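# Four arms sort stickered items into matching-color bins

## Task

Put every item into the container whose color matches the color of the sticker on that item.

## Robot and tools

Setup: four identical i2rt Big YAM arms, named arm1, arm2, arm3 and arm4. Each has six revolute joints, a two-finger gripper and a wrist camera (arm1_cam_wrist through arm4_cam_wrist). Fixed room cameras: cam_room_a1, cam_room_a2, cam_room_b1, cam_room_b2. Loose objects may occasionally be nudged by an outside push.

Frames: every pose lives in one shared scene frame. Its origin is on the floor and +z is up; units are metres. Arm feet (base_link, calibrated; each foot faces along its own +x):
- arm1 at (-0.644, +1.377, +0.914), quat_wxyz (+0.682, +0.007, +0.004, +0.731)
- arm2 at (-0.655, -0.555, +0.928), quat (+0.747, +0.002, +0.000, -0.665)
- arm3 at (+0.651, -1.332, +0.868), quat (+0.663, -0.004, -0.006, -0.748)
- arm4 at (+0.648, +0.477, +0.879), quat (+0.687, +0.001, +0.003, +0.727)
Reach is roughly 1.0 m from the joint1 axis. "hand" is the point between the finger pads, about 1 cm short of the tips. Fingers point along the hand's +z and open along its y. The printed hand position can be off, more so at long reach. hand_target is the hand pose implied by the joint targets the drive currently holds; under load the hand may stop short of it.

Joints, absolute radians, with the tolerance for "done":
- joint1_rad -2.879..2.879 ±0.045: turns about the foot, positive is counter-clockwise seen from above, 0 points along the foot's facing.
- joint2_rad 0..3.141 ±0.14: shoulder; 0 has the upper arm back and about level, raising the value swings it up and forward.
- joint3_rad 0..3.019 ±0.09: elbow; 0 is folded, larger opens it.
- joint4_rad -1.692..1.57 ±0.055: hand pitch, positive tips the fingers up.
- joint5_rad -1.57..1.57 ±0.03: sideways swing, positive toward the arm's right.
- joint6_rad -2.094..2.094 ±0.035: roll, positive is clockwise viewed from behind the hand.
- gripper_m 0..0.093 ±0.003: fingertip gap in metres. Force is about 50-64 N per pad, varying by gripper.
Each joint moves at its own rate, so a joint-space move can sweep the hand along a wide arc.

Tool move: it takes optional keys arm1..arm4 and cameras. Each arm key holds a separate object for that arm; an arm you leave out gets no new command. Inside an arm's object:
- "joints": a dict of absolute targets keyed by joint name, from the list above.
- "target": an absolute hand pose, a list of 7 numbers [x, y, z, qw, qx, qy, qz] in the scene frame, metres, in the same form the "hand" line prints. The hand travels a straight line toward it, starting from its current hand_target. When target is given, joints may only carry gripper_m; anything else is refused.
- "speed": top path speed, 0.002 to 0.5 m/s, default 0.25. Rotation is capped at twice that value in rad/s. Sending speed without target is refused.
All hand paths in one call finish together, paced by the slowest. A path lasts 0.5 to 10 s and is cut off at 10 s; no action runs past 15 s. At each step the commanded pose is clamped to within 100 mm and 20° of the measured pose, and damped IK favours position. Expect errors of a centimetre or more, lag, drift, and overshoot beyond speed when the arm is near full stretch. Paths do not avoid obstacles or other arms. Unknown keys make a call invalid; out-of-range values get it refused. After a refusal, or a stop during a call, the rest of that reply's move/wait/finished_scene calls are skipped. The cameras argument is a list of names: omitted/null/["all"] means all, [] means none. Example: {"arm2": {"target": [x, y, z, qw, qx, qy, qz], "speed": 0.2}, "arm1": {"joints": {"gripper_m": 0.06}}}.

Reading results: each robot's state comes back with joint_positions, hand, hand_target, joint velocities ("within noise" when essentially still), joint torques, joint_status and hand_status, plus images. A "pictures" line gives the image order. A "move" line lists each arm that got motion, followed by "done" or its worst status word. Arms listed under "as last shown" were not commanded; their statuses read "not commanded" and their omitted lines are unchanged. Status words: off_target means it stopped away from the target and may still be pushing. time_out means each joint keeps a nearby target and continues to push; on_its_own names those joints, and "held at" is the current target, not the reading. To ease pushing, send the reported position back. "joint command not followed" or "pose unreachable" means a self/inter-arm clearance check withheld the motion; withheld joints may keep trying until they are retargeted. That check can act too late, and it lets fingers, gripper housings and wrist cameras of two arms collide. Torques are listed in joint order, in N m, and include gravity, an offset and noise; joints 3 and 4 wrap their sign beyond ±28.

Gripper: gripping a rigid part at full force reads up to 0.005 narrower than the part, or for some grippers up to 0.002 wider. Closing on nothing reads 0.000-0.003. In free air the reading runs slightly wide, by up to 0.003. Target about 0.005 below the contact reading for a firm grip, deeper for soft, small or round parts; soft parts get crushed more as the target shrinks. To release, open well past the reading.

Other tools: wait(seconds 0..10, cameras) gives the scene time to run and returns full state. zoom_image(camera, region [x0,y0,x1,y1] in pixels, top-left origin, at most 504×504) zooms on that camera's latest image. read_manual(section="licences") returns licence text only. finished_scene(scene = current scene number) ends the scene permanently; items must stay in their containers without the robots.

The scene keeps running while you think, and the arms hold their last command meanwhile. Avoid: knocking things off the work area or onto the floor (this ends the scene), dropping parts or releasing them while moving, slamming, hard pushes, any firm squeeze between two robots (including one gripper closing on another arm's fingers), and long pushes or stretched holds that overheat motors. MOTOR HOT appears at 85 °C. At 100 °C the arm goes limp for 30-60 s or longer, and the affected keys report limit_stop_at_motor_heat; resend their targets afterward.

Each tool is called after ">>>" by a JSON object that holds its "fn" and its "kwargs".

## Session

>>> {"fn": "move", "kwargs": {"arm1": {"joints": {"joint1_rad": 1.5, "joint2_rad": 1.0, "joint3_rad": 1.2, "joint4_rad": -0.9, "joint5_rad": 0, "joint6_rad": 0}}, "arm2": {"joints": {"joint1_rad": -1.69, "joint2_rad": 1.0, "joint3_rad": 1.2, "joint4_rad": -0.9, "joint5_rad": 0, "joint6_rad": 0}}, "arm3": {"joints": {"joint1_rad": 1.69, "joint2_rad": 1.0, "joint3_rad": 1.2, "joint4_rad": -0.9, "joint5_rad": 0, "joint6_rad": 0}}, "arm4": {"joints": {"joint1_rad": -1.63, "joint2_rad": 1.0, "joint3_rad": 1.2, "joint4_rad": -0.9, "joint5_rad": 0, "joint6_rad": 0}}}}

Scene clock: 1.93 s.
Joint torques (N m): arm1=[-1.44 -5.25 13.75 2.17 0.07 -0.02] | arm2=[0.67 -8 14.19 2.62 -0.07 0.18] | arm3=[1.73 -6.18 11.79 1.72 0.11 -0.11] | arm4=[1.2 -6.95 12.42 1.72 0.06 -0.08]
Motor temperatures (°C): arm1=[20 24 30 23 21 21 21] | arm2=[23 25 29 22 22 20 23] | arm3=[24 24 24 23 24 23 23] | arm4=[22 22 26 22 24 21 24]
Heat: arm1: hottest joint3_rad 30 °C; arm2: hottest joint3_rad 29 °C; arm3: hottest joint1_rad 24 °C; arm4: hottest joint3_rad 26 °C.
move: arm1 done; arm2 done; arm3 done; arm4 done
Joint velocities: within noise
arm1.joint_positions: joint1_rad=+1.498 joint2_rad=+1.013 joint3_rad=+1.178 joint4_rad=-0.916 joint5_rad=-0.002 joint6_rad=+0.007 gripper_m=+0.09400
arm1.joint_status: all done
arm1.hand: x=-1.0733 y=+1.3780 z=+1.3033 quat_wxyz=(+0.000, +0.914, -0.004, -0.405) (m; scene frame)
arm1.hand_target: x=-1.0742 y=+1.3775 z=+1.3241 quat_wxyz=(-0.002, +0.903, +0.000, -0.429) (m; scene frame)
arm1.hand_status: not commanded
arm2.joint_positions: joint1_rad=-1.691 joint2_rad=+1.003 joint3_rad=+1.171 joint4_rad=-0.909 joint5_rad=+0.002 joint6_rad=-0.013 gripper_m=+0.09398
arm2.joint_status: all done
arm2.hand: x=-1.0891 y=-0.5545 z=+1.3115 quat_wxyz=(+0.005, -0.915, -0.005, +0.402) (m; scene frame)
arm2.hand_target: x=-1.0926 y=-0.5551 z=+1.3307 quat_wxyz=(+0.002, -0.907, +0.000, +0.421) (m; scene frame)
arm2.hand_status: not commanded
arm3.joint_positions: joint1_rad=+1.683 joint2_rad=+0.992 joint3_rad=+1.175 joint4_rad=-0.905 joint5_rad=-0.002 joint6_rad=+0.007 gripper_m=+0.09398
arm3.joint_status: all done
arm3.hand: x=+1.0822 y=-1.3299 z=+1.2597 quat_wxyz=(-0.412, -0.004, -0.911, +0.006) (m; scene frame)
arm3.hand_target: x=+1.0873 y=-1.3272 z=+1.2712 quat_wxyz=(-0.422, +0.002, -0.906, +0.007) (m; scene frame)
arm3.hand_status: not commanded
arm4.joint_positions: joint1_rad=-1.632 joint2_rad=+1.000 joint3_rad=+1.156 joint4_rad=-0.914 joint5_rad=+0.001 joint6_rad=+0.014 gripper_m=+0.09398
arm4.joint_status: all done
arm4.hand: x=+1.0800 y=+0.4757 z=+1.2532 quat_wxyz=(-0.393, -0.008, -0.919, +0.000) (m; scene frame)
arm4.hand_target: x=+1.0866 y=+0.4771 z=+1.2803 quat_wxyz=(-0.420, +0.000, -0.908, +0.002) (m; scene frame)
arm4.hand_status: not commanded
pictures: arm1_cam_wrist, arm2_cam_wrist, arm3_cam_wrist, arm4_cam_wrist, cam_room_a1, cam_room_a2, cam_room_b1, cam_room_b2
Images, in order (width x height): arm1_cam_wrist 672x504, arm2_cam_wrist 672x504, arm3_cam_wrist 672x504, arm4_cam_wrist 672x504, cam_room_a1 672x504, cam_room_a2 672x504, cam_room_b1 672x504, cam_room_b2 672x504.

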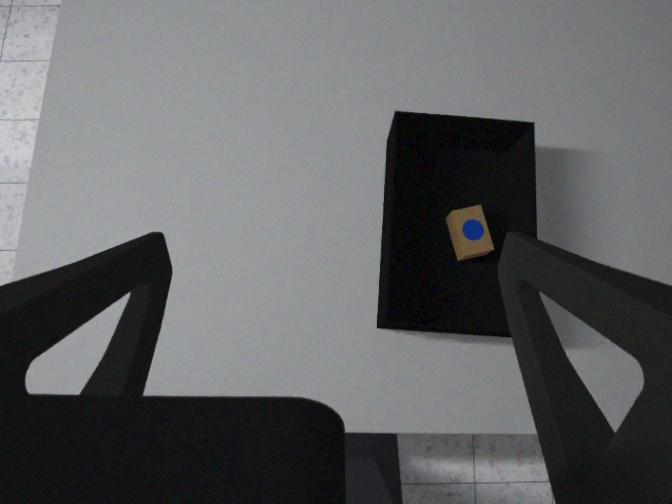

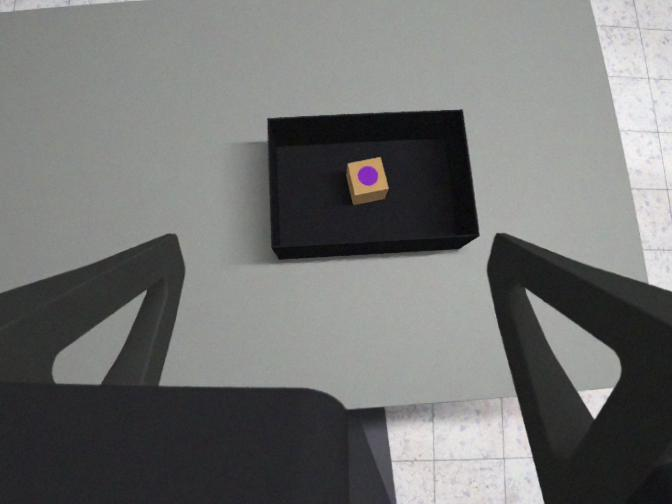

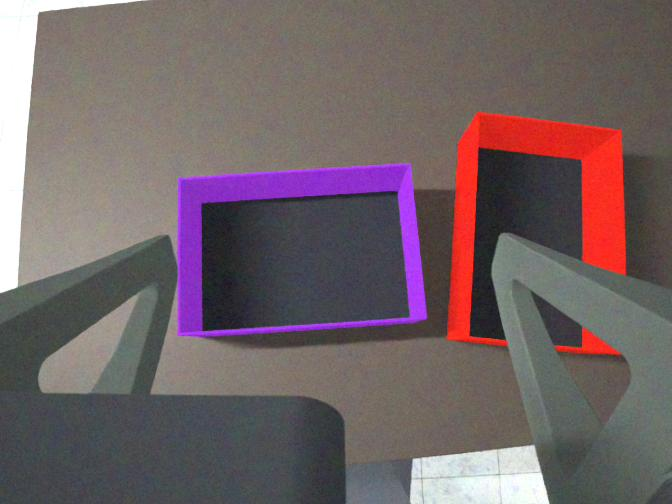

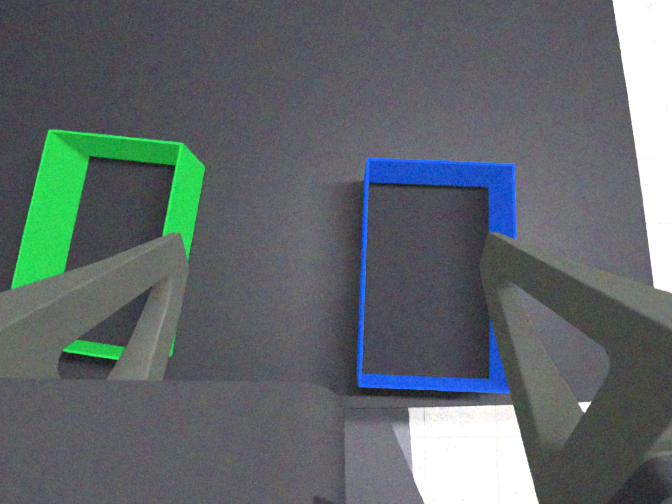

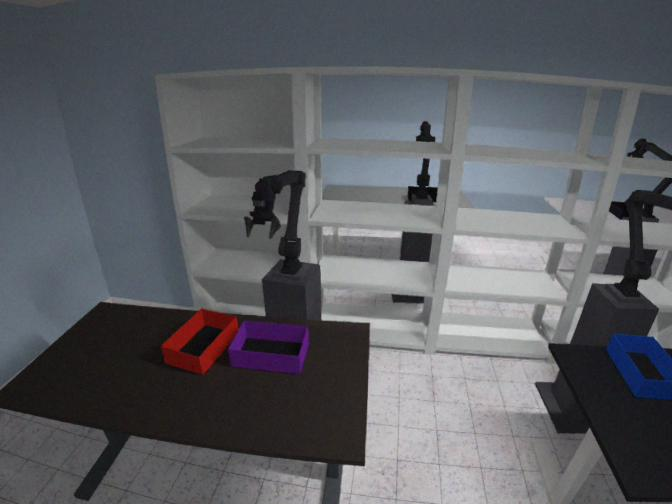

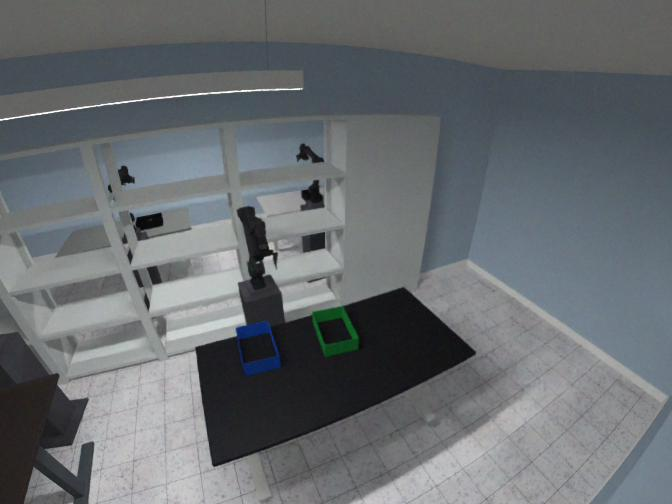

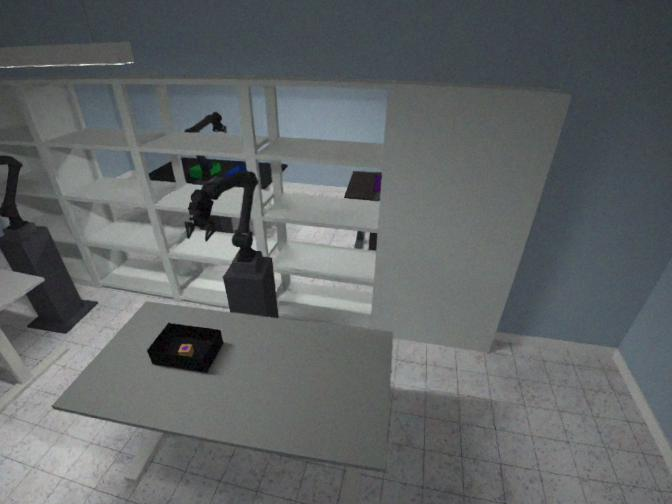

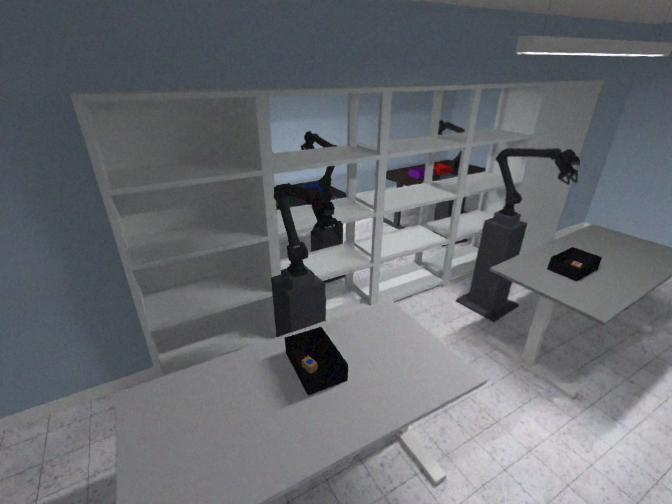

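>>> {"fn": "move", "kwargs": {"arm1": {"target": [-1.233, 1.568, 0.912, -0.029, -0.9675, -0.1306, 0.2145], "speed": 0.35}, "arm2": {"target": [-1.36, -0.513, 0.912, -0.0184, -0.9728, -0.0831, 0.2156], "speed": 0.35}, "arm3": {"joints": {"joint1_rad": -1.987, "joint2_rad": 0.6, "joint3_rad": 1.0, "joint4_rad": -1.3, "joint5_rad": 0, "joint6_rad": 0}}, "arm4": {"joints": {"joint1_rad": 0.905, "joint2_rad": 0.6, "joint3_rad": 1.0, "joint4_rad": -1.3, "joint5_rad": 0, "joint6_rad": 0}}, "cameras": ["arm1_cam_wrist", "arm2_cam_wrist"]}}

Scene clock: 26.13 s.
Joint torques (N m): arm1=[-1.85 -16.21 12.96 0.96 -0.24 -0.11] | arm2=[-0.03 -22.59 13.61 0.98 -0.3 -0.08] | arm3=[0.62 -0.44 9.22 1.01 -0.05 -0.09] | arm4=[1.14 0.56 9.43 0.57 0.12 -0.06]
Motor temperatures (°C): arm1=[20 24 33 23 21 21 21] | arm2=[23 25 32 22 22 20 23] | arm3=[24 24 26 23 24 23 23] | arm4=[22 22 33 22 24 21 24]
Heat: arm1: hottest joint3_rad 33 °C; arm2: hottest joint3_rad 32 °C; arm3: hottest joint3_rad 26 °C; arm4: hottest joint3_rad 33 °C.
move: arm1 off_target; arm2 off_target; arm3 done; arm4 done
Joint velocities: within noise
arm1.joint_positions: joint1_rad=+1.124 joint2_rad=+1.989 joint3_rad=+1.269 joint4_rad=-0.569 joint5_rad=-0.254 joint6_rad=-0.597 gripper_m=+0.09400
arm1.joint_status: not commanded
arm1.hand: x=-1.2098 y=+1.5563 z=+0.8898 quat_wxyz=(+0.043, +0.973, +0.125, -0.189) (m; scene frame)
arm1.hand_target: x=-1.2316 y=+1.5677 z=+0.9128 quat_wxyz=(+0.029, +0.968, +0.130, -0.215) (m; scene frame)
arm1.hand_status: off_target (0.034 m and 3.4 deg from the pose sent, 0.463 m and 27.7 deg at the start)
arm2.joint_positions: joint1_rad=-1.765 joint2_rad=+2.128 joint3_rad=+1.516 joint4_rad=-0.564 joint5_rad=-0.106 joint6_rad=-0.217 gripper_m=+0.09398
arm2.joint_status: not commanded
arm2.hand: x=-1.3408 y=-0.5199 z=+0.8973 quat_wxyz=(-0.021, -0.976, -0.079, +0.200) (m; scene frame)
arm2.hand_target: x=-1.3589 y=-0.5129 z=+0.9124 quat_wxyz=(-0.018, -0.973, -0.083, +0.216) (m; scene frame)
arm2.hand_status: off_target (0.025 m and 1.9 deg from the pose sent, 0.484 m and 24.3 deg at the start)
arm3.joint_positions: joint1_rad=-1.976 joint2_rad=+0.603 joint3_rad=+0.999 joint4_rad=-1.293 joint5_rad=+0.002 joint6_rad=+0.004 gripper_m=+0.09403
arm3.joint_status: all done
arm3.hand: x=+0.4312 y=-1.1985 z=+1.2220 quat_wxyz=(+0.080, -0.911, +0.250, +0.317) (m; scene frame)
arm3.hand_target: x=+0.4340 y=-1.1972 z=+1.2220 quat_wxyz=(+0.081, -0.911, +0.253, +0.315) (m; scene frame)
arm3.hand_status: not commanded
arm4.joint_positions: joint1_rad=+0.902 joint2_rad=+0.595 joint3_rad=+0.989 joint4_rad=-1.289 joint5_rad=-0.002 joint6_rad=+0.012 gripper_m=+0.09402
arm4.joint_status: all done
arm4.hand: x=+0.4427 y=+0.6239 z=+1.2337 quat_wxyz=(-0.095, +0.897, -0.290, -0.319) (m; scene frame)
arm4.hand_target: x=+0.4430 y=+0.6233 z=+1.2361 quat_wxyz=(-0.096, +0.900, -0.284, -0.316) (m; scene frame)
arm4.hand_status: not commanded
pictures: arm1_cam_wrist, arm2_cam_wrist
Images, in order (width x height): arm1_cam_wrist 672x504, arm2_cam_wrist 672x504.

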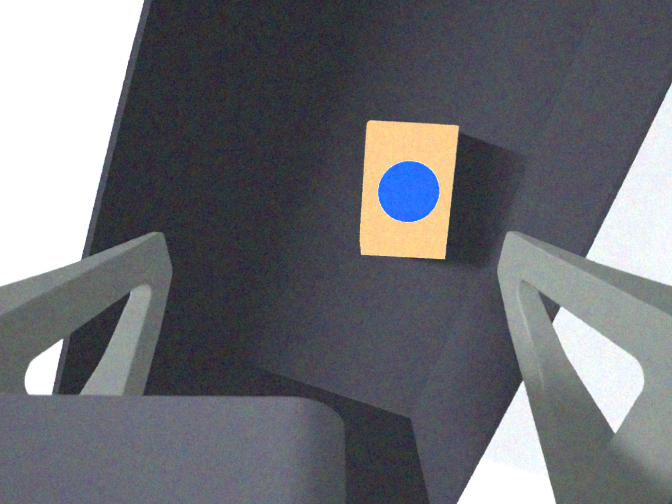

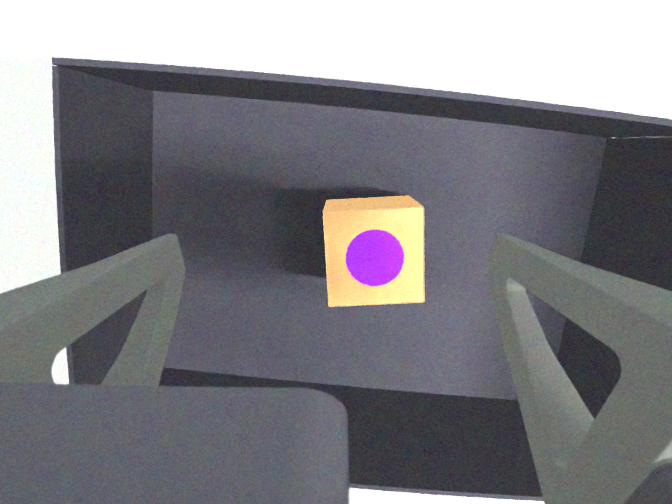

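>>> {"fn": "move", "kwargs": {"arm1": {"target": [-1.2435, 1.590, 0.770, -0.0238, -0.9704, -0.1072, 0.2151], "speed": 0.25, "joints": {"gripper_m": 0.075}}, "arm2": {"target": [-1.338, -0.492, 0.770, -0.0216, -0.9714, -0.0976, 0.2153], "speed": 0.25}, "arm3": {"joints": {"joint2_rad": 1.258, "joint3_rad": 1.06, "joint4_rad": -0.936}}, "arm4": {"joints": {"joint2_rad": 1.264, "joint3_rad": 1.045, "joint4_rad": -0.905}}, "cameras": ["arm1_cam_wrist", "arm2_cam_wrist"]}}

Scene clock: 45.37 s.
Joint torques (N m): arm1=[-2.08 -16.56 9.63 1.26 -0.23 0.11] | arm2=[0.32 -23 8.1 2.19 -0.32 -0.08] | arm3=[0.62 -11.75 11.71 1.25 -0.05 -0.1] | arm4=[1.32 -10.58 10.73 1.36 0.16 -0.07]
Motor temperatures (°C): arm1=[20 25 33 23 21 21 21] | arm2=[23 25 36 22 22 20 23] | arm3=[24 24 28 23 24 23 23] | arm4=[22 22 34 22 24 21 24]
Heat: arm1: hottest joint3_rad 33 °C; arm2: hottest joint3_rad 36 °C; arm3: hottest joint3_rad 28 °C; arm4: hottest joint3_rad 34 °C.
move: arm1 off_target; arm2 done; arm3 done; arm4 done
Joint velocities: within noise
arm1.joint_positions: joint1_rad=+1.098 joint2_rad=+2.260 joint3_rad=+1.327 joint4_rad=-0.321 joint5_rad=-0.246 joint6_rad=-0.591 gripper_m=+0.07505
arm1.joint_status: all done
arm1.hand: x=-1.2304 y=+1.5823 z=+0.7679 quat_wxyz=(+0.030, +0.972, +0.111, -0.203) (m; scene frame)
arm1.hand_target: x=-1.2430 y=+1.5898 z=+0.7703 quat_wxyz=(+0.024, +0.970, +0.107, -0.215) (m; scene frame)
arm1.hand_status: off_target (0.015 m and 1.6 deg from the pose sent, 0.129 m and 4.3 deg at the start)
arm2.joint_positions: joint1_rad=-1.809 joint2_rad=+2.337 joint3_rad=+1.489 joint4_rad=-0.318 joint5_rad=-0.135 joint6_rad=-0.281 gripper_m=+0.09398
arm2.joint_status: not commanded
arm2.hand: x=-1.3348 y=-0.4946 z=+0.7723 quat_wxyz=(-0.023, -0.973, -0.092, +0.209) (m; scene frame)
arm2.hand_target: x=-1.3379 y=-0.4921 z=+0.7701 quat_wxyz=(-0.022, -0.971, -0.098, +0.215) (m; scene frame)
arm2.hand_status: done (0.005 m and 1.1 deg from the pose sent, 0.130 m and 2.8 deg at the start)
arm3.joint_positions: joint1_rad=-1.976 joint2_rad=+1.266 joint3_rad=+1.026 joint4_rad=-0.948 joint5_rad=+0.002 joint6_rad=+0.004 gripper_m=+0.09403
arm3.joint_status: all done
arm3.hand: x=+0.2742 y=-1.1094 z=+1.0573 quat_wxyz=(+0.043, -0.948, +0.259, +0.181) (m; scene frame)
arm3.hand_target: x=+0.2656 y=-1.0988 z=+1.0777 quat_wxyz=(+0.051, -0.942, +0.260, +0.207) (m; scene frame)
arm3.hand_status: not commanded
arm4.joint_positions: joint1_rad=+0.902 joint2_rad=+1.265 joint3_rad=+1.015 joint4_rad=-0.920 joint5_rad=-0.002 joint6_rad=+0.012 gripper_m=+0.09402
arm4.joint_status: all done
arm4.hand: x=+0.2898 y=+0.7300 z=+1.0710 quat_wxyz=(-0.056, +0.932, -0.301, -0.192) (m; scene frame)
arm4.hand_target: x=+0.2790 y=+0.7367 z=+1.0873 quat_wxyz=(-0.064, +0.930, -0.293, -0.213) (m; scene frame)
arm4.hand_status: not commanded
pictures: arm1_cam_wrist, arm2_cam_wrist
Images, in order (width x height): arm1_cam_wrist 672x504, arm2_cam_wrist 672x504.

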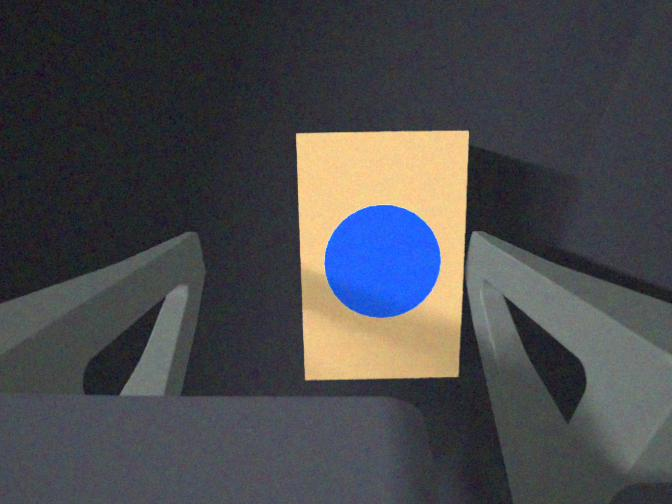

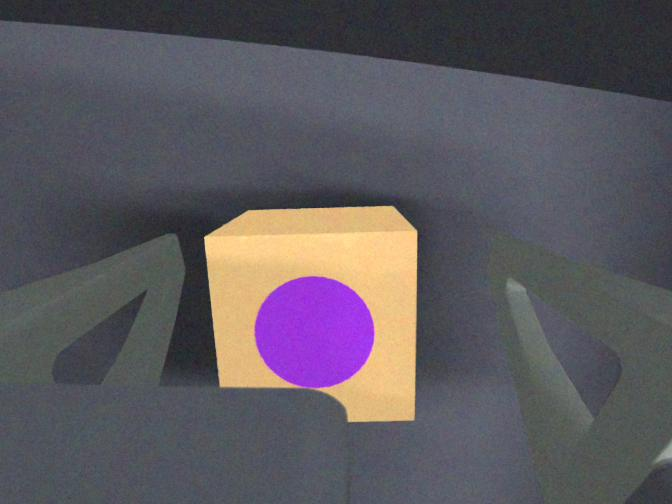

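>>> {"fn": "move", "kwargs": {"arm1": {"joints": {"gripper_m": 0.025}}, "arm2": {"target": [-1.320, -0.493, 0.758, -0.0216, -0.9714, -0.0976, 0.2153], "speed": 0.2}, "cameras": ["arm2_cam_wrist"]}}

>>> {"fn": "move", "kwargs": {"arm1": {"target": [-1.18, 1.565, 0.96, -0.0238, -0.9704, -0.1072, 0.2151], "speed": 0.3}, "arm2": {"joints": {"gripper_m": 0.035}}, "cameras": ["arm1_cam_wrist", "arm2_cam_wrist"]}}

>>> {"fn": "move", "kwargs": {"arm1": {"joints": {"joint1_rad": -2.247, "joint2_rad": 0.6, "joint3_rad": 1.0, "joint4_rad": -1.3, "joint5_rad": 0, "joint6_rad": 0}}, "arm2": {"target": [-1.26, -0.50, 0.96, -0.0216, -0.9714, -0.0976, 0.2153], "speed": 0.3}, "cameras": ["arm2_cam_wrist"]}}

>>> {"fn": "move", "kwargs": {"arm1": {"joints": {"joint2_rad": 1.291, "joint3_rad": 1.0, "joint4_rad": -0.807}}, "arm2": {"joints": {"joint1_rad": 0.918, "joint2_rad": 0.6, "joint3_rad": 1.0, "joint4_rad": -1.3, "joint5_rad": 0, "joint6_rad": 0}}, "cameras": []}}

>>> {"fn": "move", "kwargs": {"arm1": {"target": [0.010, 0.917, 1.085, 0.2065, 0.2918, 0.9317, -0.0647], "speed": 0.35}, "arm2": {"joints": {"joint2_rad": 1.305, "joint3_rad": 0.958, "joint4_rad": -0.767}}, "cameras": ["arm1_cam_wrist"]}}

>>> {"fn": "move", "kwargs": {"arm1": {"target": [0.012, 0.915, 1.050, 0.2065, 0.2918, 0.9317, -0.0647], "speed": 0.12}, "cameras": ["arm1_cam_wrist"]}}

>>> {"fn": "move", "kwargs": {"arm2": {"target": [0.003, -0.947, 1.080, 0.2087, 0.2589, 0.9413, -0.0574], "speed": 0.35}, "cameras": ["arm2_cam_wrist"]}}

>>> {"fn": "move", "kwargs": {"arm2": {"target": [0.003, -0.947, 1.030, 0.2087, 0.2589, 0.9413, -0.0574], "speed": 0.12}, "cameras": ["arm1_cam_wrist", "arm2_cam_wrist"]}}

Scene clock: 67.50 s.
Joint torques (N m): arm1=[-2.2 -16.09 9.55 1.28 -0.24 0.11] | arm2=[0.26 -23.24 6.75 2.29 -0.33 -0.08] | arm3=[0.56 -11.46 11.78 1.25 -0.04 -0.1] | arm4=[0.73 -10.17 10.71 1.26 0.14 -0.09]
Motor temperatures (°C): arm1=[20 26 35 23 22 21 21] | arm2=[23 27 34 22 22 20 23] | arm3=[24 24 30 23 24 23 23] | arm4=[22 22 35 22 24 21 24]
Heat: arm1: hottest joint3_rad 35 °C; arm2: hottest joint3_rad 34 °C; arm3: hottest joint3_rad 30 °C; arm4: hottest joint3_rad 35 °C.
move: arm1 off_target; arm2 done
Joint velocities: within noise
arm1.joint_positions: joint1_rad=+1.098 joint2_rad=+2.260 joint3_rad=+1.327 joint4_rad=-0.321 joint5_rad=-0.246 joint6_rad=-0.591 gripper_m=+0.04046
arm1.joint_status: gripper_m off_target (ended at +0.04049, target +0.02500)
arm1.hand: x=-1.2304 y=+1.5823 z=+0.7679 quat_wxyz=(+0.030, +0.972, +0.111, -0.203) (m; scene frame)
arm1.hand_target: x=-1.2430 y=+1.5899 z=+0.7703 quat_wxyz=(+0.024, +0.970, +0.107, -0.215) (m; scene frame)
arm1.hand_status: not commanded
arm2.joint_positions: joint1_rad=-1.809 joint2_rad=+2.337 joint3_rad=+1.438 joint4_rad=-0.263 joint5_rad=-0.136 joint6_rad=-0.283 gripper_m=+0.09398
arm2.joint_status: not commanded
arm2.hand: x=-1.3209 y=-0.4964 z=+0.7603 quat_wxyz=(-0.023, -0.973, -0.093, +0.211) (m; scene frame)
arm2.hand_target: x=-1.3201 y=-0.4931 z=+0.7581 quat_wxyz=(-0.022, -0.971, -0.098, +0.215) (m; scene frame)
arm2.hand_status: done (0.004 m and 0.8 deg from the pose sent, 0.021 m and 1.1 deg at the start)
arm3, arm4: as last shown
pictures: arm2_cam_wrist
Images, in order (width x height): arm2_cam_wrist 672x504.

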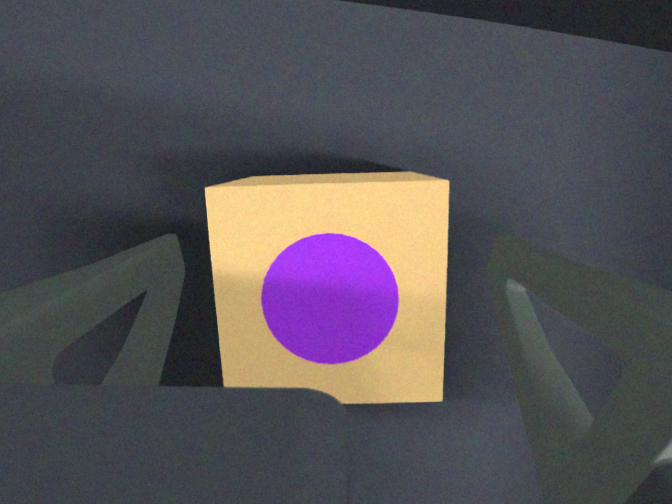

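Scene clock: 68.97 s.
Joint torques (N m): arm1=[-2.43 -13.27 9.65 0.4 -0.22 0.08] | arm2=[0.21 -23.24 6.76 2.19 -0.27 -0.06] | arm3=[0.67 -11.58 11.73 1.28 -0.05 -0.08] | arm4=[1.38 -10.4 10.69 1.2 0.14 -0.08]
Motor temperatures (°C): arm1=[20 26 35 23 22 21 21] | arm2=[23 27 34 22 22 20 23] | arm3=[24 24 30 23 24 23 23] | arm4=[22 22 35 22 24 21 24]
Heat: arm1: hottest joint3_rad 35 °C; arm2: hottest joint3_rad 34 °C; arm3: hottest joint3_rad 30 °C; arm4: hottest joint3_rad 35 °C.
move: arm1 done; arm2 off_target
Joint velocities: within noise
arm1.joint_positions: joint1_rad=+1.098 joint2_rad=+1.791 joint3_rad=+1.182 joint4_rad=-0.602 joint5_rad=-0.246 joint6_rad=-0.591 gripper_m=+0.04047
arm1.joint_status: not commanded
arm1.hand: x=-1.1823 y=+1.5626 z=+0.9644 quat_wxyz=(+0.019, +0.968, +0.113, -0.221) (m; scene frame)
arm1.hand_target: x=-1.1801 y=+1.5650 z=+0.9602 quat_wxyz=(+0.024, +0.970, +0.107, -0.215) (m; scene frame)
arm1.hand_status: done (0.006 m and 1.1 deg from the pose sent, 0.199 m and 1.6 deg at the start)
arm2.joint_positions: joint1_rad=-1.809 joint2_rad=+2.337 joint3_rad=+1.438 joint4_rad=-0.261 joint5_rad=-0.137 joint6_rad=-0.285 gripper_m=+0.05277
arm2.joint_status: gripper_m off_target (ended at +0.05280, target +0.03500)
arm2.hand: x=-1.3214 y=-0.4965 z=+0.7605 quat_wxyz=(-0.023, -0.973, -0.094, +0.212) (m; scene frame)
arm2.hand_target: x=-1.3201 y=-0.4930 z=+0.7581 quat_wxyz=(-0.021, -0.971, -0.098, +0.215) (m; scene frame)
arm2.hand_status: not commanded
arm3, arm4: as last shown
pictures: arm1_cam_wrist, arm2_cam_wrist
Images, in order (width x height): arm1_cam_wrist 672x504, arm2_cam_wrist 672x504.

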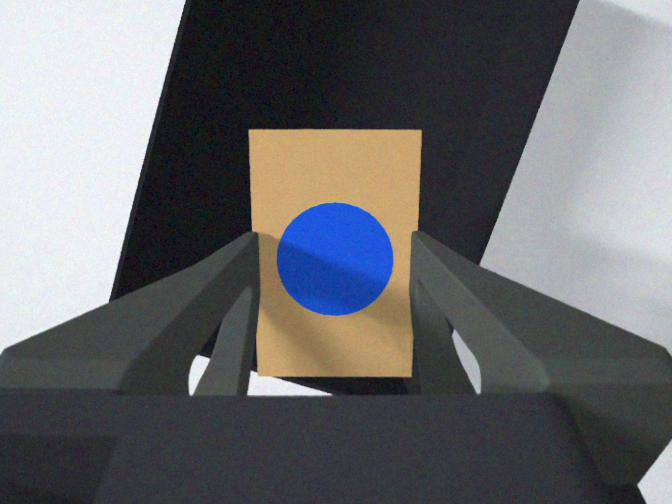

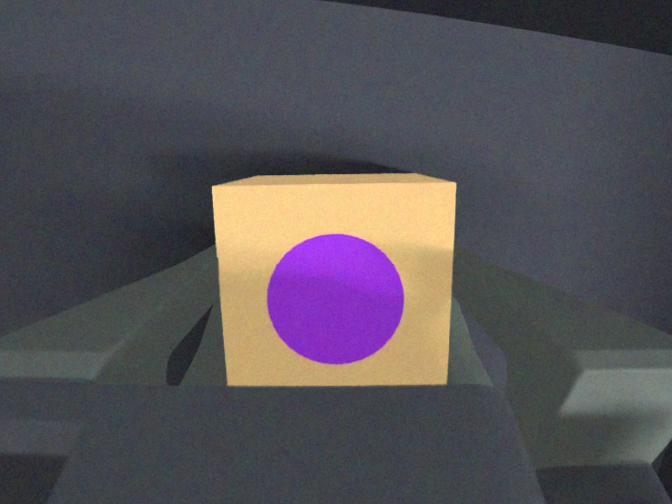

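Scene clock: 71.43 s.
Joint torques (N m): arm1=[-2.37 2.55 12.37 0.95 -0.01 0.07] | arm2=[0.09 -18.08 8.84 1.17 -0.32 -0.08] | arm3=[0.67 -11.58 11.74 1.24 -0.05 -0.09] | arm4=[0.91 -10.4 10.59 1.26 0.18 -0.07]
Motor temperatures (°C): arm1=[20 26 35 23 21 21 21] | arm2=[23 27 34 22 22 20 23] | arm3=[24 24 31 23 24 23 23] | arm4=[22 22 35 22 24 21 24]
Heat: arm1: hottest joint3_rad 35 °C; arm2: hottest joint3_rad 34 °C; arm3: hottest joint3_rad 31 °C; arm4: hottest joint3_rad 35 °C.
move: arm1 done; arm2 off_target
Joint velocities: within noise
arm1.joint_positions: joint1_rad=-2.241 joint2_rad=+0.602 joint3_rad=+0.985 joint4_rad=-1.291 joint5_rad=+0.002 joint6_rad=-0.007 gripper_m=+0.04051
arm1.joint_status: all done
arm1.hand: x=-0.4295 y=+1.2321 z=+1.2602 quat_wxyz=(-0.303, -0.277, -0.906, +0.099) (m; scene frame)
arm1.hand_target: x=-0.4313 y=+1.2320 z=+1.2669 quat_wxyz=(-0.307, -0.282, -0.904, +0.099) (m; scene frame)
arm1.hand_status: not commanded
arm2.joint_positions: joint1_rad=-1.809 joint2_rad=+1.844 joint3_rad=+1.259 joint4_rad=-0.535 joint5_rad=-0.137 joint6_rad=-0.286 gripper_m=+0.05278
arm2.joint_status: not commanded
arm2.hand: x=-1.2678 y=-0.5039 z=+0.9730 quat_wxyz=(-0.019, -0.968, -0.095, +0.231) (m; scene frame)
arm2.hand_target: x=-1.2599 y=-0.5001 z=+0.9602 quat_wxyz=(-0.022, -0.971, -0.098, +0.215) (m; scene frame)
arm2.hand_status: off_target (0.016 m and 1.9 deg from the pose sent, 0.209 m and 0.6 deg at the start)
arm3, arm4: as last shown
pictures: arm2_cam_wrist
Images, in order (width x height): arm2_cam_wrist 672x504.

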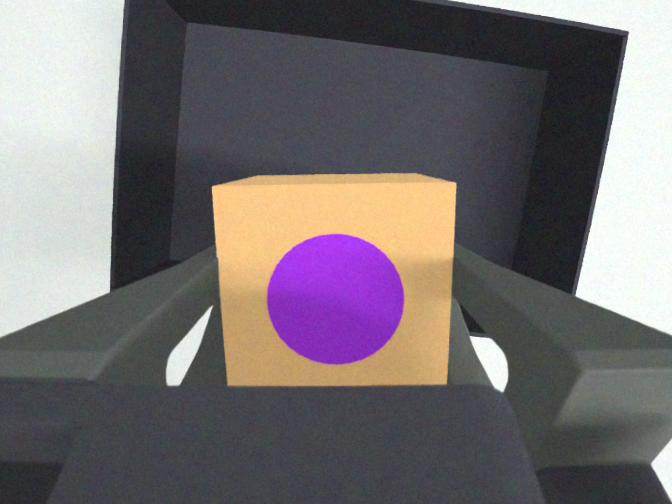

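Scene clock: 73.70 s.
Joint torques (N m): arm1=[-2.43 -8.7 12.18 1.78 -0.04 0.09] | arm2=[1.03 -1.14 10.56 1.48 0.15 0.23] | arm3=[0.62 -11.4 11.75 1.28 -0.04 -0.09] | arm4=[1.14 -11.11 10.71 1.16 0.14 -0.07]
Motor temperatures (°C): arm1=[20 26 35 23 21 21 21] | arm2=[23 27 34 22 22 20 23] | arm3=[24 24 31 23 24 23 23] | arm4=[22 22 35 22 24 21 24]
Heat: arm1: hottest joint3_rad 35 °C; arm2: hottest joint3_rad 34 °C; arm3: hottest joint3_rad 31 °C; arm4: hottest joint3_rad 35 °C.
move: arm1 done; arm2 done
Joint velocities: within noise
arm1.joint_positions: joint1_rad=-2.241 joint2_rad=+1.299 joint3_rad=+0.985 joint4_rad=-0.825 joint5_rad=+0.002 joint6_rad=-0.007 gripper_m=+0.04051
arm1.joint_status: all done
arm1.hand: x=-0.2690 y=+1.1207 z=+1.0796 quat_wxyz=(-0.196, -0.286, -0.936, +0.066) (m; scene frame)
arm1.hand_target: x=-0.2631 y=+1.1136 z=+1.0920 quat_wxyz=(-0.216, -0.291, -0.930, +0.071) (m; scene frame)
arm1.hand_status: not commanded
arm2.joint_positions: joint1_rad=+0.914 joint2_rad=+0.601 joint3_rad=+1.004 joint4_rad=-1.287 joint5_rad=-0.004 joint6_rad=-0.015 gripper_m=+0.05278
arm2.joint_status: all done
arm2.hand: x=-0.4368 y=-0.6875 z=+1.2887 quat_wxyz=(-0.325, -0.244, -0.909, +0.089) (m; scene frame)
arm2.hand_target: x=-0.4391 y=-0.6856 z=+1.2847 quat_wxyz=(-0.318, -0.251, -0.910, +0.085) (m; scene frame)
arm2.hand_status: not commanded
arm3, arm4: as last shown
pictures: none
No camera images: "cameras" was empty.

Scene clock: 75.70 s.
Joint torques (N m): arm1=[-2.2 -21.36 17.43 0.66 -0.04 0.06] | arm2=[1.2 -11.63 10.54 2.44 0.13 0.21] | arm3=[0.62 -11.34 11.73 1.24 -0.04 -0.1] | arm4=[1.2 -10.64 10.8 1.18 0.15 -0.07]
Motor temperatures (°C): arm1=[20 26 35 23 21 21 21] | arm2=[23 27 34 22 22 20 23] | arm3=[24 24 31 23 24 23 23] | arm4=[22 22 35 22 24 21 24]
Heat: arm1: hottest joint3_rad 35 °C; arm2: hottest joint3_rad 34 °C; arm3: hottest joint3_rad 31 °C; arm4: hottest joint3_rad 35 °C.
move: arm1 off_target; arm2 done
Joint velocities: within noise
arm1.joint_positions: joint1_rad=-2.245 joint2_rad=+2.222 joint3_rad=+2.191 joint4_rad=-1.145 joint5_rad=-0.008 joint6_rad=-0.007 gripper_m=+0.04051
arm1.joint_status: not commanded
arm1.hand: x=+0.0017 y=+0.9324 z=+1.0545 quat_wxyz=(-0.181, -0.288, -0.939, +0.056) (m; scene frame)
arm1.hand_target: x=+0.0081 y=+0.9181 z=+1.0852 quat_wxyz=(-0.207, -0.292, -0.932, +0.065) (m; scene frame)
arm1.hand_status: off_target (0.035 m and 3.2 deg from the pose sent, 0.346 m and 1.4 deg at the start)
arm2.joint_positions: joint1_rad=+0.914 joint2_rad=+1.305 joint3_rad=+0.960 joint4_rad=-0.787 joint5_rad=-0.004 joint6_rad=-0.015 gripper_m=+0.05278
arm2.joint_status: all done
arm2.hand: x=-0.2678 y=-0.7880 z=+1.0899 quat_wxyz=(-0.210, -0.254, -0.943, +0.056) (m; scene frame)
arm2.hand_target: x=-0.2640 y=-0.7888 z=+1.0912 quat_wxyz=(-0.219, -0.258, -0.939, +0.058) (m; scene frame)
arm2.hand_status: not commanded
arm3, arm4: as last shown
pictures: arm1_cam_wrist
Images, in order (width x height): arm1_cam_wrist 672x504.

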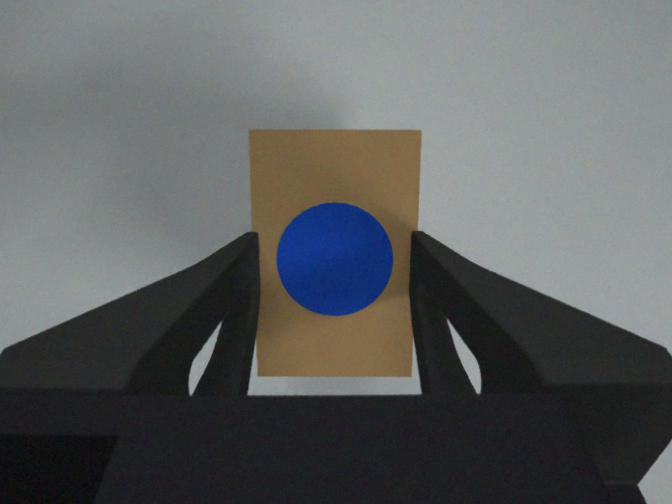

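Scene clock: 76.77 s.
Joint torques (N m): arm1=[-3.25 -20.78 12.45 1.68 -0.04 0.05] | arm2=[1.08 -11.52 10.54 2.47 0.13 0.21] | arm3=[0.73 -11.52 11.75 1.21 -0.04 -0.09] | arm4=[1.32 -10.75 10.76 1.13 0.14 -0.09]
Motor temperatures (°C): arm1=[20 26 36 23 21 21 21] | arm2=[23 27 34 22 22 20 23] | arm3=[24 24 31 23 24 23 23] | arm4=[22 22 35 22 24 21 24]
Heat: arm1: hottest joint3_rad 36 °C; arm2: hottest joint3_rad 34 °C; arm3: hottest joint3_rad 31 °C; arm4: hottest joint3_rad 35 °C.
move: arm1 off_target
Joint velocities: within noise
arm1.joint_positions: joint1_rad=-2.245 joint2_rad=+2.232 joint3_rad=+2.191 joint4_rad=-1.099 joint5_rad=-0.008 joint6_rad=-0.007 gripper_m=+0.04051
arm1.joint_status: not commanded
arm1.hand: x=+0.0103 y=+0.9265 z=+1.0513 quat_wxyz=(-0.197, -0.287, -0.935, +0.062) (m; scene frame)
arm1.hand_target: x=+0.0116 y=+0.9151 z=+1.0501 quat_wxyz=(-0.206, -0.292, -0.932, +0.065) (m; scene frame)
arm1.hand_status: off_target (0.012 m and 1.3 deg from the pose sent, 0.021 m and 3.2 deg at the start)
arm2, arm3, arm4: as last shown
pictures: arm1_cam_wrist
Images, in order (width x height): arm1_cam_wrist 672x504.

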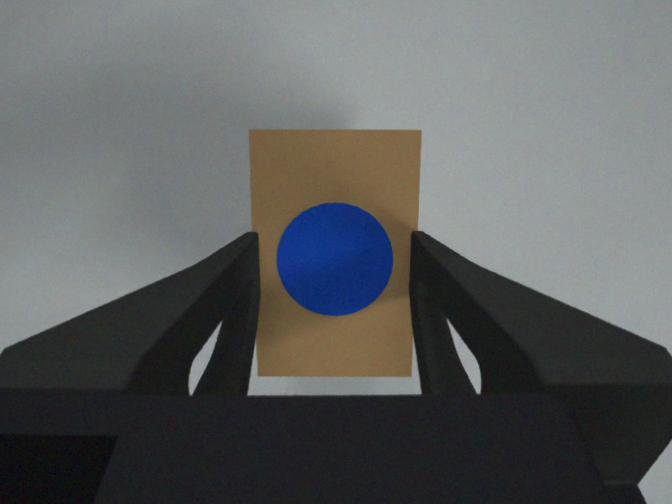

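Scene clock: 78.57 s.
Joint torques (N m): arm1=[-2.43 -19.96 12.67 1.94 -0.06 0.06] | arm2=[1.26 -23.36 16.69 0.96 0.14 0.21] | arm3=[0.62 -11.4 11.73 1.26 -0.04 -0.09] | arm4=[1.08 -10.11 10.74 1.17 0.12 -0.11]
Motor temperatures (°C): arm1=[20 26 36 23 21 21 22] | arm2=[23 27 34 22 22 20 23] | arm3=[24 24 31 23 24 23 23] | arm4=[22 23 36 22 24 21 24]
Heat: arm1: hottest joint3_rad 36 °C; arm2: hottest joint3_rad 34 °C; arm3: hottest joint3_rad 31 °C; arm4: hottest joint3_rad 36 °C.
move: arm2 off_target
Joint velocities: within noise
arm1, arm3, arm4: as last shown
arm2.joint_positions: joint1_rad=+0.914 joint2_rad=+2.113 joint3_rad=+1.956 joint4_rad=-1.012 joint5_rad=+0.000 joint6_rad=-0.015 gripper_m=+0.05278
arm2.joint_status: not commanded
arm2.hand: x=-0.0134 y=-0.9413 z=+1.0621 quat_wxyz=(-0.192, -0.255, -0.946, +0.053) (m; scene frame)
arm2.hand_target: x=+0.0017 y=-0.9463 z=+1.0800 quat_wxyz=(-0.209, -0.259, -0.941, +0.057) (m; scene frame)
arm2.hand_status: off_target (0.025 m and 2.1 deg from the pose sent, 0.314 m and 0.7 deg at the start)
pictures: arm2_cam_wrist
Images, in order (width x height): arm2_cam_wrist 672x504.

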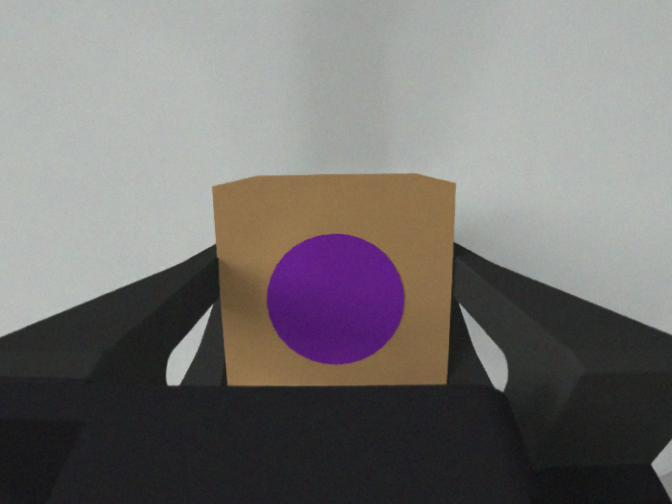

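Scene clock: 79.70 s.
Joint torques (N m): arm1=[-3.25 -20.54 12.41 1.74 -0.02 0.03] | arm2=[1.2 -22.95 10.45 2.48 0.15 0.21] | arm3=[0.73 -11.46 11.78 1.24 -0.05 -0.08] | arm4=[0.79 -10.93 10.69 1.18 0.14 -0.05]
Motor temperatures (°C): arm1=[20 26 36 23 21 21 22] | arm2=[23 27 34 22 22 20 23] | arm3=[24 24 31 23 24 23 23] | arm4=[22 23 36 22 24 21 24]
Heat: arm1: hottest joint3_rad 36 °C; arm2: hottest joint3_rad 34 °C; arm3: hottest joint3_rad 31 °C; arm4: hottest joint3_rad 36 °C.
move: arm2 off_target
Joint velocities: within noise
arm1: as last shown
arm2.joint_positions: joint1_rad=+0.914 joint2_rad=+2.130 joint3_rad=+1.948 joint4_rad=-0.936 joint5_rad=+0.001 joint6_rad=-0.015 gripper_m=+0.05278
arm2.joint_status: not commanded
arm2.hand: x=-0.0007 y=-0.9489 z=+1.0534 quat_wxyz=(-0.216, -0.254, -0.941, +0.060) (m; scene frame)
arm2.hand_target: x=+0.0022 y=-0.9467 z=+1.0302 quat_wxyz=(-0.209, -0.259, -0.941, +0.058) (m; scene frame)
arm2.hand_status: off_target (0.024 m and 1.1 deg from the pose sent, 0.037 m and 2.0 deg at the start)
arm3.joint_positions: joint1_rad=-1.976 joint2_rad=+1.266 joint3_rad=+1.026 joint4_rad=-0.948 joint5_rad=+0.002 joint6_rad=+0.004 gripper_m=+0.09403
arm3.joint_status: not commanded
arm3.hand: x=+0.2742 y=-1.1094 z=+1.0573 quat_wxyz=(+0.043, -0.948, +0.259, +0.181) (m; scene frame)
arm3.hand_target: x=+0.2656 y=-1.0988 z=+1.0777 quat_wxyz=(+0.051, -0.942, +0.260, +0.207) (m; scene frame)
arm3.hand_status: not commanded
arm4.joint_positions: joint1_rad=+0.902 joint2_rad=+1.265 joint3_rad=+1.015 joint4_rad=-0.920 joint5_rad=-0.002 joint6_rad=+0.012 gripper_m=+0.09402
arm4.joint_status: not commanded
arm4.hand: x=+0.2898 y=+0.7300 z=+1.0710 quat_wxyz=(-0.056, +0.932, -0.301, -0.192) (m; scene frame)
arm4.hand_target: x=+0.2790 y=+0.7367 z=+1.0873 quat_wxyz=(-0.064, +0.930, -0.293, -0.213) (m; scene frame)
arm4.hand_status: not commanded
pictures: arm1_cam_wrist, arm2_cam_wrist
Images, in order (width x height): arm1_cam_wrist 672x504, arm2_cam_wrist 672x504.

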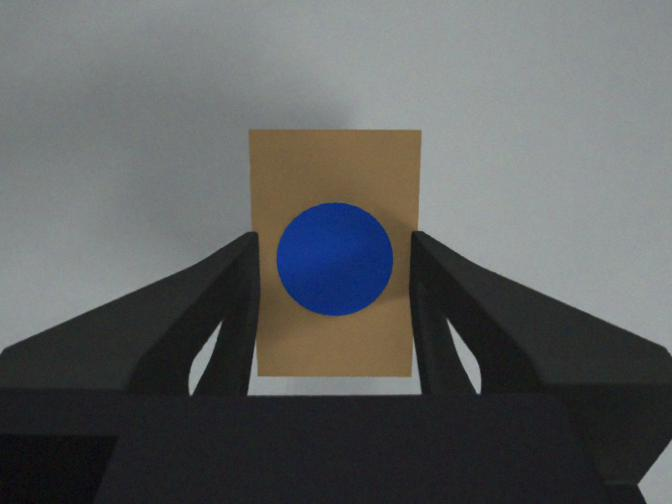

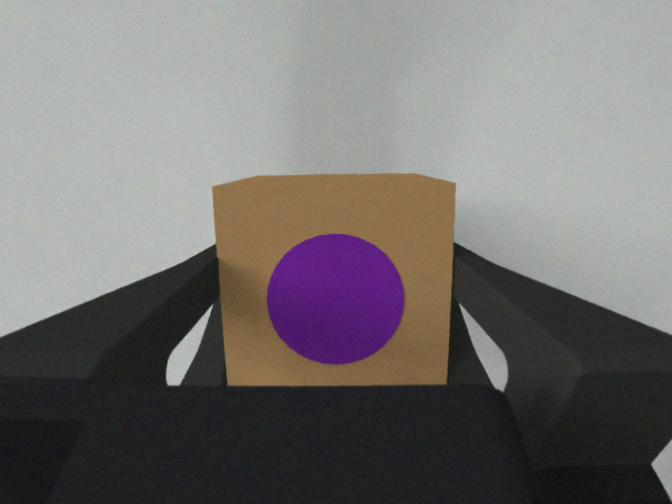

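>>> {"fn": "move", "kwargs": {"arm1": {"target": [0.012, 0.915, 1.026, 0.2065, 0.2918, 0.9317, -0.0647], "speed": 0.1}, "arm2": {"target": [0.003, -0.947, 1.008, 0.2087, 0.2589, 0.9413, -0.0574], "speed": 0.1}, "cameras": []}}

>>> {"fn": "move", "kwargs": {"arm1": {"target": [0.012, 0.915, 1.016, 0.2065, 0.2918, 0.9317, -0.0647], "speed": 0.1}, "arm2": {"target": [0.003, -0.947, 0.998, 0.2087, 0.2589, 0.9413, -0.0574], "speed": 0.1}, "cameras": ["arm1_cam_wrist", "arm2_cam_wrist"]}}

Scene clock: 86.77 s.
Joint torques (N m): arm1=[-2.61 -19.55 11.18 1.84 -0.06 0.05] | arm2=[1.26 -22.48 10.32 2.44 0.16 0.21] | arm3=[0.56 -11.46 11.73 1.22 -0.04 -0.08] | arm4=[0.85 -10.4 10.8 1.32 0.11 -0.03]
Motor temperatures (°C): arm1=[20 27 36 23 21 21 22] | arm2=[23 28 35 22 22 20 24] | arm3=[24 24 31 23 24 23 23] | arm4=[22 23 36 22 24 21 24]
Heat: arm1: hottest joint3_rad 36 °C; arm2: hottest joint3_rad 35 °C; arm3: hottest joint3_rad 31 °C; arm4: hottest joint3_rad 36 °C.
move: arm1 off_target; arm2 off_target
Joint velocities: within noise
arm1.joint_positions: joint1_rad=-2.246 joint2_rad=+2.235 joint3_rad=+2.157 joint4_rad=-1.041 joint5_rad=-0.009 joint6_rad=-0.007 gripper_m=+0.04051
arm1.joint_status: not commanded
arm1.hand: x=+0.0136 y=+0.9235 z=+1.0387 quat_wxyz=(-0.207, -0.287, -0.933, +0.064) (m; scene frame)
arm1.hand_target: x=+0.0116 y=+0.9152 z=+1.0262 quat_wxyz=(-0.206, -0.292, -0.932, +0.065) (m; scene frame)
arm1.hand_status: off_target (0.015 m and 0.6 deg from the pose sent, 0.028 m and 1.3 deg at the start)
arm2.joint_positions: joint1_rad=+0.914 joint2_rad=+2.145 joint3_rad=+1.917 joint4_rad=-0.888 joint5_rad=+0.001 joint6_rad=-0.014 gripper_m=+0.05278
arm2.joint_status: not commanded
arm2.hand: x=+0.0002 y=-0.9494 z=+1.0323 quat_wxyz=(-0.217, -0.254, -0.941, +0.060) (m; scene frame)
arm2.hand_target: x=+0.0022 y=-0.9467 z=+1.0083 quat_wxyz=(-0.209, -0.259, -0.941, +0.058) (m; scene frame)
arm2.hand_status: off_target (0.025 m and 1.2 deg from the pose sent, 0.046 m and 1.1 deg at the start)
arm3, arm4: as last shown
pictures: none
No camera images: "cameras" was empty.

Scene clock: 87.73 s.
Joint torques (N m): arm1=[-2.55 -19.19 10.04 1.8 -0.01 -0.01] | arm2=[1.14 -22.18 9.5 2.55 0.14 0.2] | arm3=[0.56 -11.63 11.74 1.29 -0.04 -0.09] | arm4=[1.26 -10.46 10.69 1.25 0.16 -0.09]
Motor temperatures (°C): arm1=[20 27 36 23 21 21 22] | arm2=[23 28 34 22 22 20 24] | arm3=[24 24 32 23 24 23 23] | arm4=[22 23 36 22 24 21 24]
Heat: arm1: hottest joint3_rad 36 °C; arm2: hottest joint3_rad 34 °C; arm3: hottest joint3_rad 32 °C; arm4: hottest joint3_rad 36 °C.
move: arm1 off_target; arm2 off_target
Joint velocities: within noise
arm1.joint_positions: joint1_rad=-2.246 joint2_rad=+2.235 joint3_rad=+2.149 joint4_rad=-1.019 joint5_rad=-0.010 joint6_rad=-0.007 gripper_m=+0.04051
arm1.joint_status: not commanded
arm1.hand: x=+0.0160 y=+0.9220 z=+1.0372 quat_wxyz=(-0.214, -0.286, -0.932, +0.066) (m; scene frame)
arm1.hand_target: x=+0.0114 y=+0.9154 z=+1.0162 quat_wxyz=(-0.206, -0.292, -0.932, +0.065) (m; scene frame)
arm1.hand_status: off_target (0.023 m and 1.1 deg from the pose sent, 0.024 m and 0.6 deg at the start)
arm2.joint_positions: joint1_rad=+0.914 joint2_rad=+2.145 joint3_rad=+1.911 joint4_rad=-0.868 joint5_rad=+0.001 joint6_rad=-0.014 gripper_m=+0.05278
arm2.joint_status: not commanded
arm2.hand: x=+0.0025 y=-0.9507 z=+1.0318 quat_wxyz=(-0.224, -0.254, -0.939, +0.062) (m; scene frame)
arm2.hand_target: x=+0.0018 y=-0.9465 z=+0.9986 quat_wxyz=(-0.209, -0.259, -0.941, +0.058) (m; scene frame)
arm2.hand_status: off_target (0.034 m and 1.9 deg from the pose sent, 0.034 m and 1.2 deg at the start)
arm3, arm4: as last shown
pictures: arm1_cam_wrist, arm2_cam_wrist
Images, in order (width x height): arm1_cam_wrist 672x504, arm2_cam_wrist 672x504.

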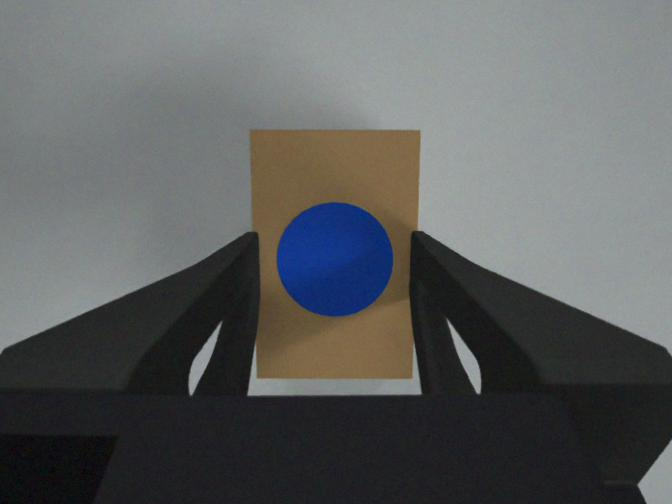

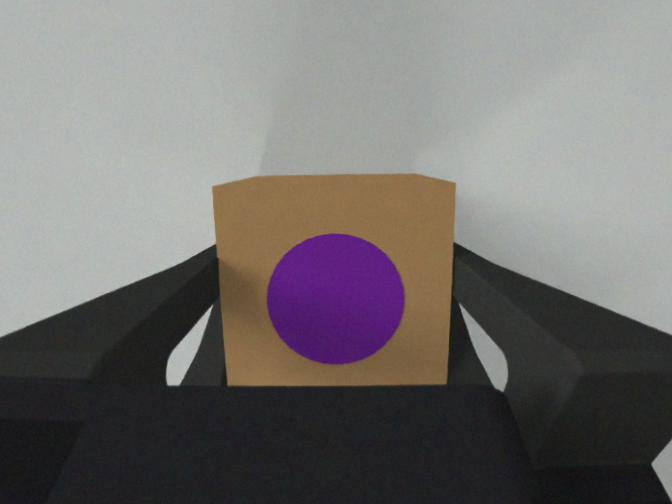

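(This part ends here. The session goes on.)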